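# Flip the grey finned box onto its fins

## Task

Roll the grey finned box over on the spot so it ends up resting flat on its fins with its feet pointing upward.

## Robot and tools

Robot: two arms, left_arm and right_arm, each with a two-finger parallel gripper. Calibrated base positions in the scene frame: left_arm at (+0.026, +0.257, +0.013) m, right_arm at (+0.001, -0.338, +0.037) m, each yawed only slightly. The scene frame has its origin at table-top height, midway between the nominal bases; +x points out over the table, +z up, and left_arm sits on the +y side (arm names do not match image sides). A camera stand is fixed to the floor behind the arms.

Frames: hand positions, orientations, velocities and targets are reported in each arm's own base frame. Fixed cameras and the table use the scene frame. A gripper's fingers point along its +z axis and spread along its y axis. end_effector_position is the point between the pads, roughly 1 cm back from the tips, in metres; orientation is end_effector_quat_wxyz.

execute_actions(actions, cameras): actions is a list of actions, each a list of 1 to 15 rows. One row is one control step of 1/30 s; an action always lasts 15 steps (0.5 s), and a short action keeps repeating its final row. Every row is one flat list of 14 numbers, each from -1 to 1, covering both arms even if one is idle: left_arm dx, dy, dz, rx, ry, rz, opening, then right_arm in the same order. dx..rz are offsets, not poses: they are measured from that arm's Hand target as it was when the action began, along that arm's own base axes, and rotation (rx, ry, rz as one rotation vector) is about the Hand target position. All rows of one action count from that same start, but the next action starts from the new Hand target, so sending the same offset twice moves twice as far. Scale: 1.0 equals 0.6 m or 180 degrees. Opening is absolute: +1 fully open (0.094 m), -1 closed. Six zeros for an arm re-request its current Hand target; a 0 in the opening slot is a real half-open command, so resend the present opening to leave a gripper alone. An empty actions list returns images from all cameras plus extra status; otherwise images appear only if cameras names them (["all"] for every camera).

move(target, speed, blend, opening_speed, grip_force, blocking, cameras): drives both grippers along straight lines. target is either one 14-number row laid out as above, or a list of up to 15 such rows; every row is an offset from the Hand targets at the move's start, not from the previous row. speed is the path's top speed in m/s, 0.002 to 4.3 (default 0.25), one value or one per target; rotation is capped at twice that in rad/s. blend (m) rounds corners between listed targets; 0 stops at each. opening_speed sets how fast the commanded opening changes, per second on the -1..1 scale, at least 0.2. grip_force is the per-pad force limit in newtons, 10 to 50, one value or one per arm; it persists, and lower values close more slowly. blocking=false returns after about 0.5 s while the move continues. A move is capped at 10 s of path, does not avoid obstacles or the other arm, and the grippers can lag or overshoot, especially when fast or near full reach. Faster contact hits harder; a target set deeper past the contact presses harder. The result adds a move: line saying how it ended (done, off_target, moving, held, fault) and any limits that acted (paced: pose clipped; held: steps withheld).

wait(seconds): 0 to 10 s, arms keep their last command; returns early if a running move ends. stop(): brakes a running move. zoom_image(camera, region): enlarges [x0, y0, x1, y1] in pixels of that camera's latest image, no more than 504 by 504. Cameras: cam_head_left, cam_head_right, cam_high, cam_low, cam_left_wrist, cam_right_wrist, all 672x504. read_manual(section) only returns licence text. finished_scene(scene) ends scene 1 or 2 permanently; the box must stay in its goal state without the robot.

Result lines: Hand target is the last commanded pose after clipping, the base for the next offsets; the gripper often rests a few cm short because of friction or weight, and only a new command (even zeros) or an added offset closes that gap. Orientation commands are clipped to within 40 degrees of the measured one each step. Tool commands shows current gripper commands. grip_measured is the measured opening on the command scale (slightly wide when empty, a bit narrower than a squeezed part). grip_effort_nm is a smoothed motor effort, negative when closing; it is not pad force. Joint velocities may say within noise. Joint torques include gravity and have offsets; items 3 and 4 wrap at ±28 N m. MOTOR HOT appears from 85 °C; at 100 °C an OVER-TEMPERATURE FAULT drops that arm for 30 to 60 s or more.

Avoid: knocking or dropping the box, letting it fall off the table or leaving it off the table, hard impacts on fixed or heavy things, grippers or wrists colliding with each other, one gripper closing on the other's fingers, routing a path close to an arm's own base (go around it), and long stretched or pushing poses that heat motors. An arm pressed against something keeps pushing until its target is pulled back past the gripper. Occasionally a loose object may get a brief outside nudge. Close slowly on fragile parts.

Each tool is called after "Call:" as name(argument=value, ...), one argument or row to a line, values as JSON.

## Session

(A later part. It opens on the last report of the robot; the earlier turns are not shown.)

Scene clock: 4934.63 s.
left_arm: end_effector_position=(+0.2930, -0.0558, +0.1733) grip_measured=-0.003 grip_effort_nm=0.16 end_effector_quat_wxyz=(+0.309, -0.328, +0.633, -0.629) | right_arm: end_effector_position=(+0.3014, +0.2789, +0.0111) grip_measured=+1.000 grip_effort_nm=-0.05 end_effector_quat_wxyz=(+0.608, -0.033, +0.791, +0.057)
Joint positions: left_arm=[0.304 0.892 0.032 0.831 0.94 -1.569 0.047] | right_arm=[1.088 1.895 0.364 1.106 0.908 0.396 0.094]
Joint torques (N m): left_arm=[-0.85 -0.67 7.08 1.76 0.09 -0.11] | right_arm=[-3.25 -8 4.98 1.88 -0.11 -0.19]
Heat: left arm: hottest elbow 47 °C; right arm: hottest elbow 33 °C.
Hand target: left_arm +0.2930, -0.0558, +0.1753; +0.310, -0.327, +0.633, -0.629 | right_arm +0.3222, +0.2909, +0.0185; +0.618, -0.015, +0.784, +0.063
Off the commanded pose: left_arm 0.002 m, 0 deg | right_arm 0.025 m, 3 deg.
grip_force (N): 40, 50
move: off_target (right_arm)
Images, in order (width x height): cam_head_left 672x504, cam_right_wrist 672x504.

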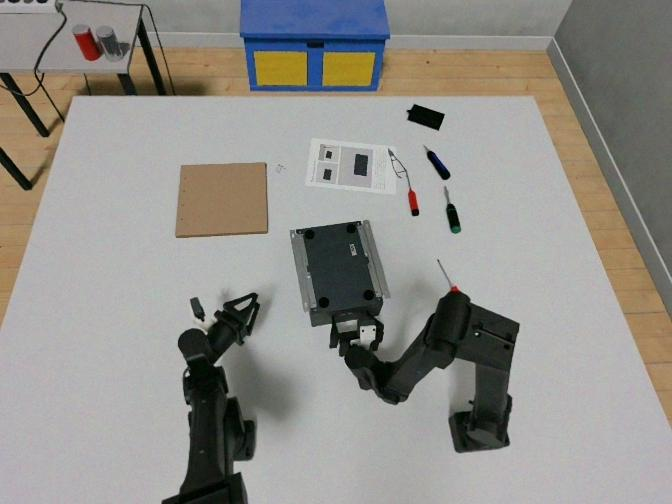

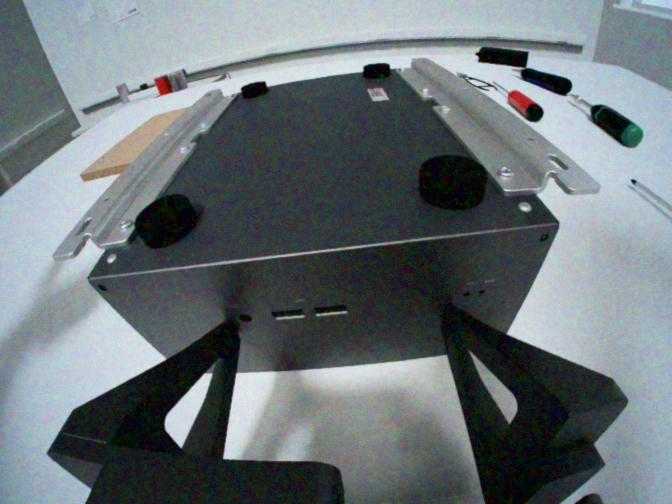

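Call:
move(
  target=[
    [0,0,0,0,0,0,0, -0.13, -0.025, -0.005, 0, 0, 0, 1.0],
    [0,0,0,0,0,0,0, -0.2, -0.045, 0.06, 0, 0, 0, 1.0],
  ],
  speed=0.08,
  blend=0.01,
  cameras=["all"],
)

Scene clock: 4961.77 s.
left_arm: end_effector_position=(+0.2930, -0.0558, +0.1733) grip_measured=-0.003 grip_effort_nm=0.16 end_effector_quat_wxyz=(+0.309, -0.328, +0.633, -0.629) | right_arm: end_effector_position=(+0.2050, +0.2556, +0.0494) grip_measured=+1.000 grip_effort_nm=-0.05 end_effector_quat_wxyz=(+0.617, -0.019, +0.785, +0.051)
Joint positions: left_arm=[0.304 0.892 0.032 0.831 0.94 -1.569 0.047] | right_arm=[1.419 1.562 0.257 0.548 1.222 0.786 0.094]
Joint torques (N m): left_arm=[-0.67 -0.56 7.06 1.76 0.08 -0.11] | right_arm=[0.62 -7.3 3.67 1.29 0.58 0.04]
Heat: left arm: hottest elbow 45 °C; right arm: hottest elbow 34 °C.
Hand target: left_arm +0.2930, -0.0558, +0.1753; +0.310, -0.327, +0.633, -0.629 | right_arm +0.2021, +0.2638, +0.0545; +0.618, -0.015, +0.784, +0.063
Off the commanded pose: left_arm 0.002 m, 0 deg | right_arm 0.010 m, 1 deg.
grip_force (N): 40, 50
move: done

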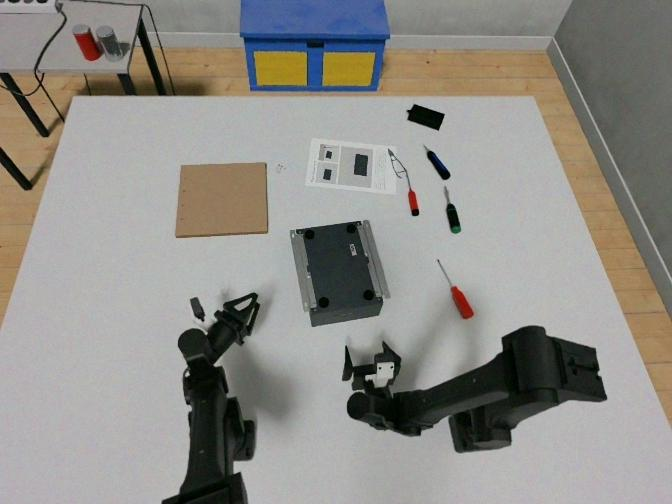

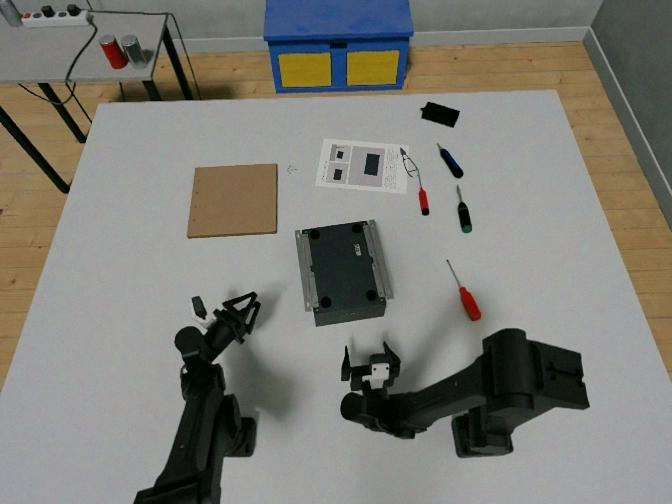

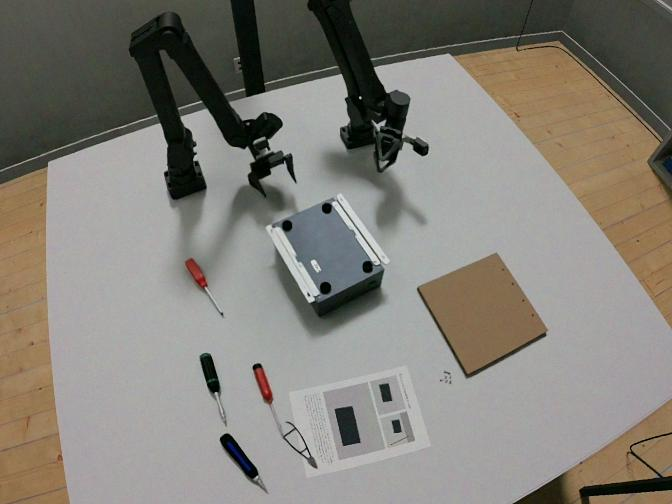

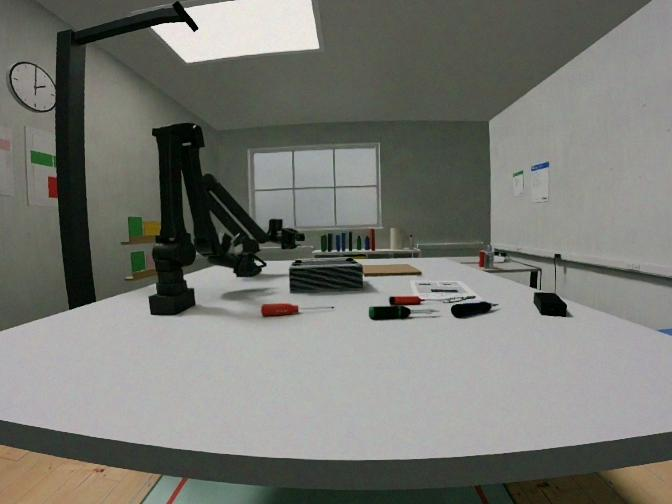

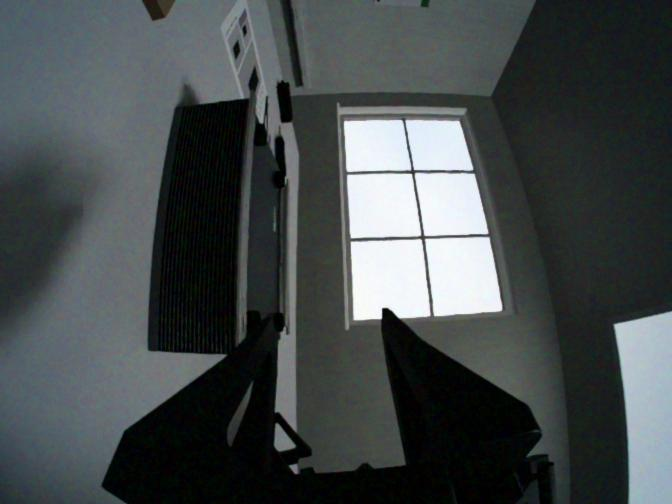

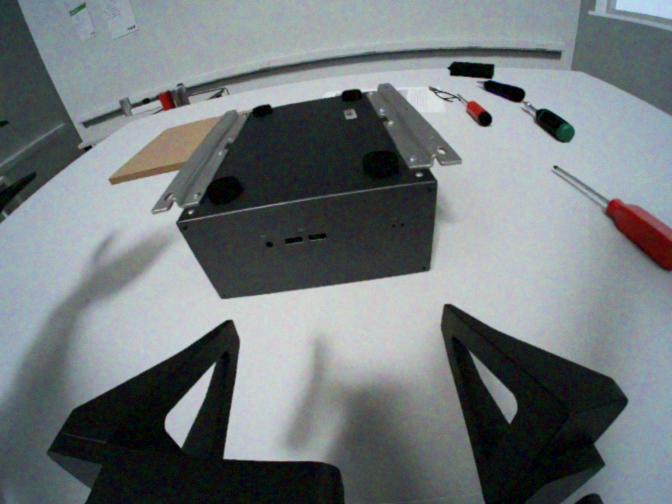

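Call:
finished_scene(
  scene=1,
)

The scene is finished: the task was done.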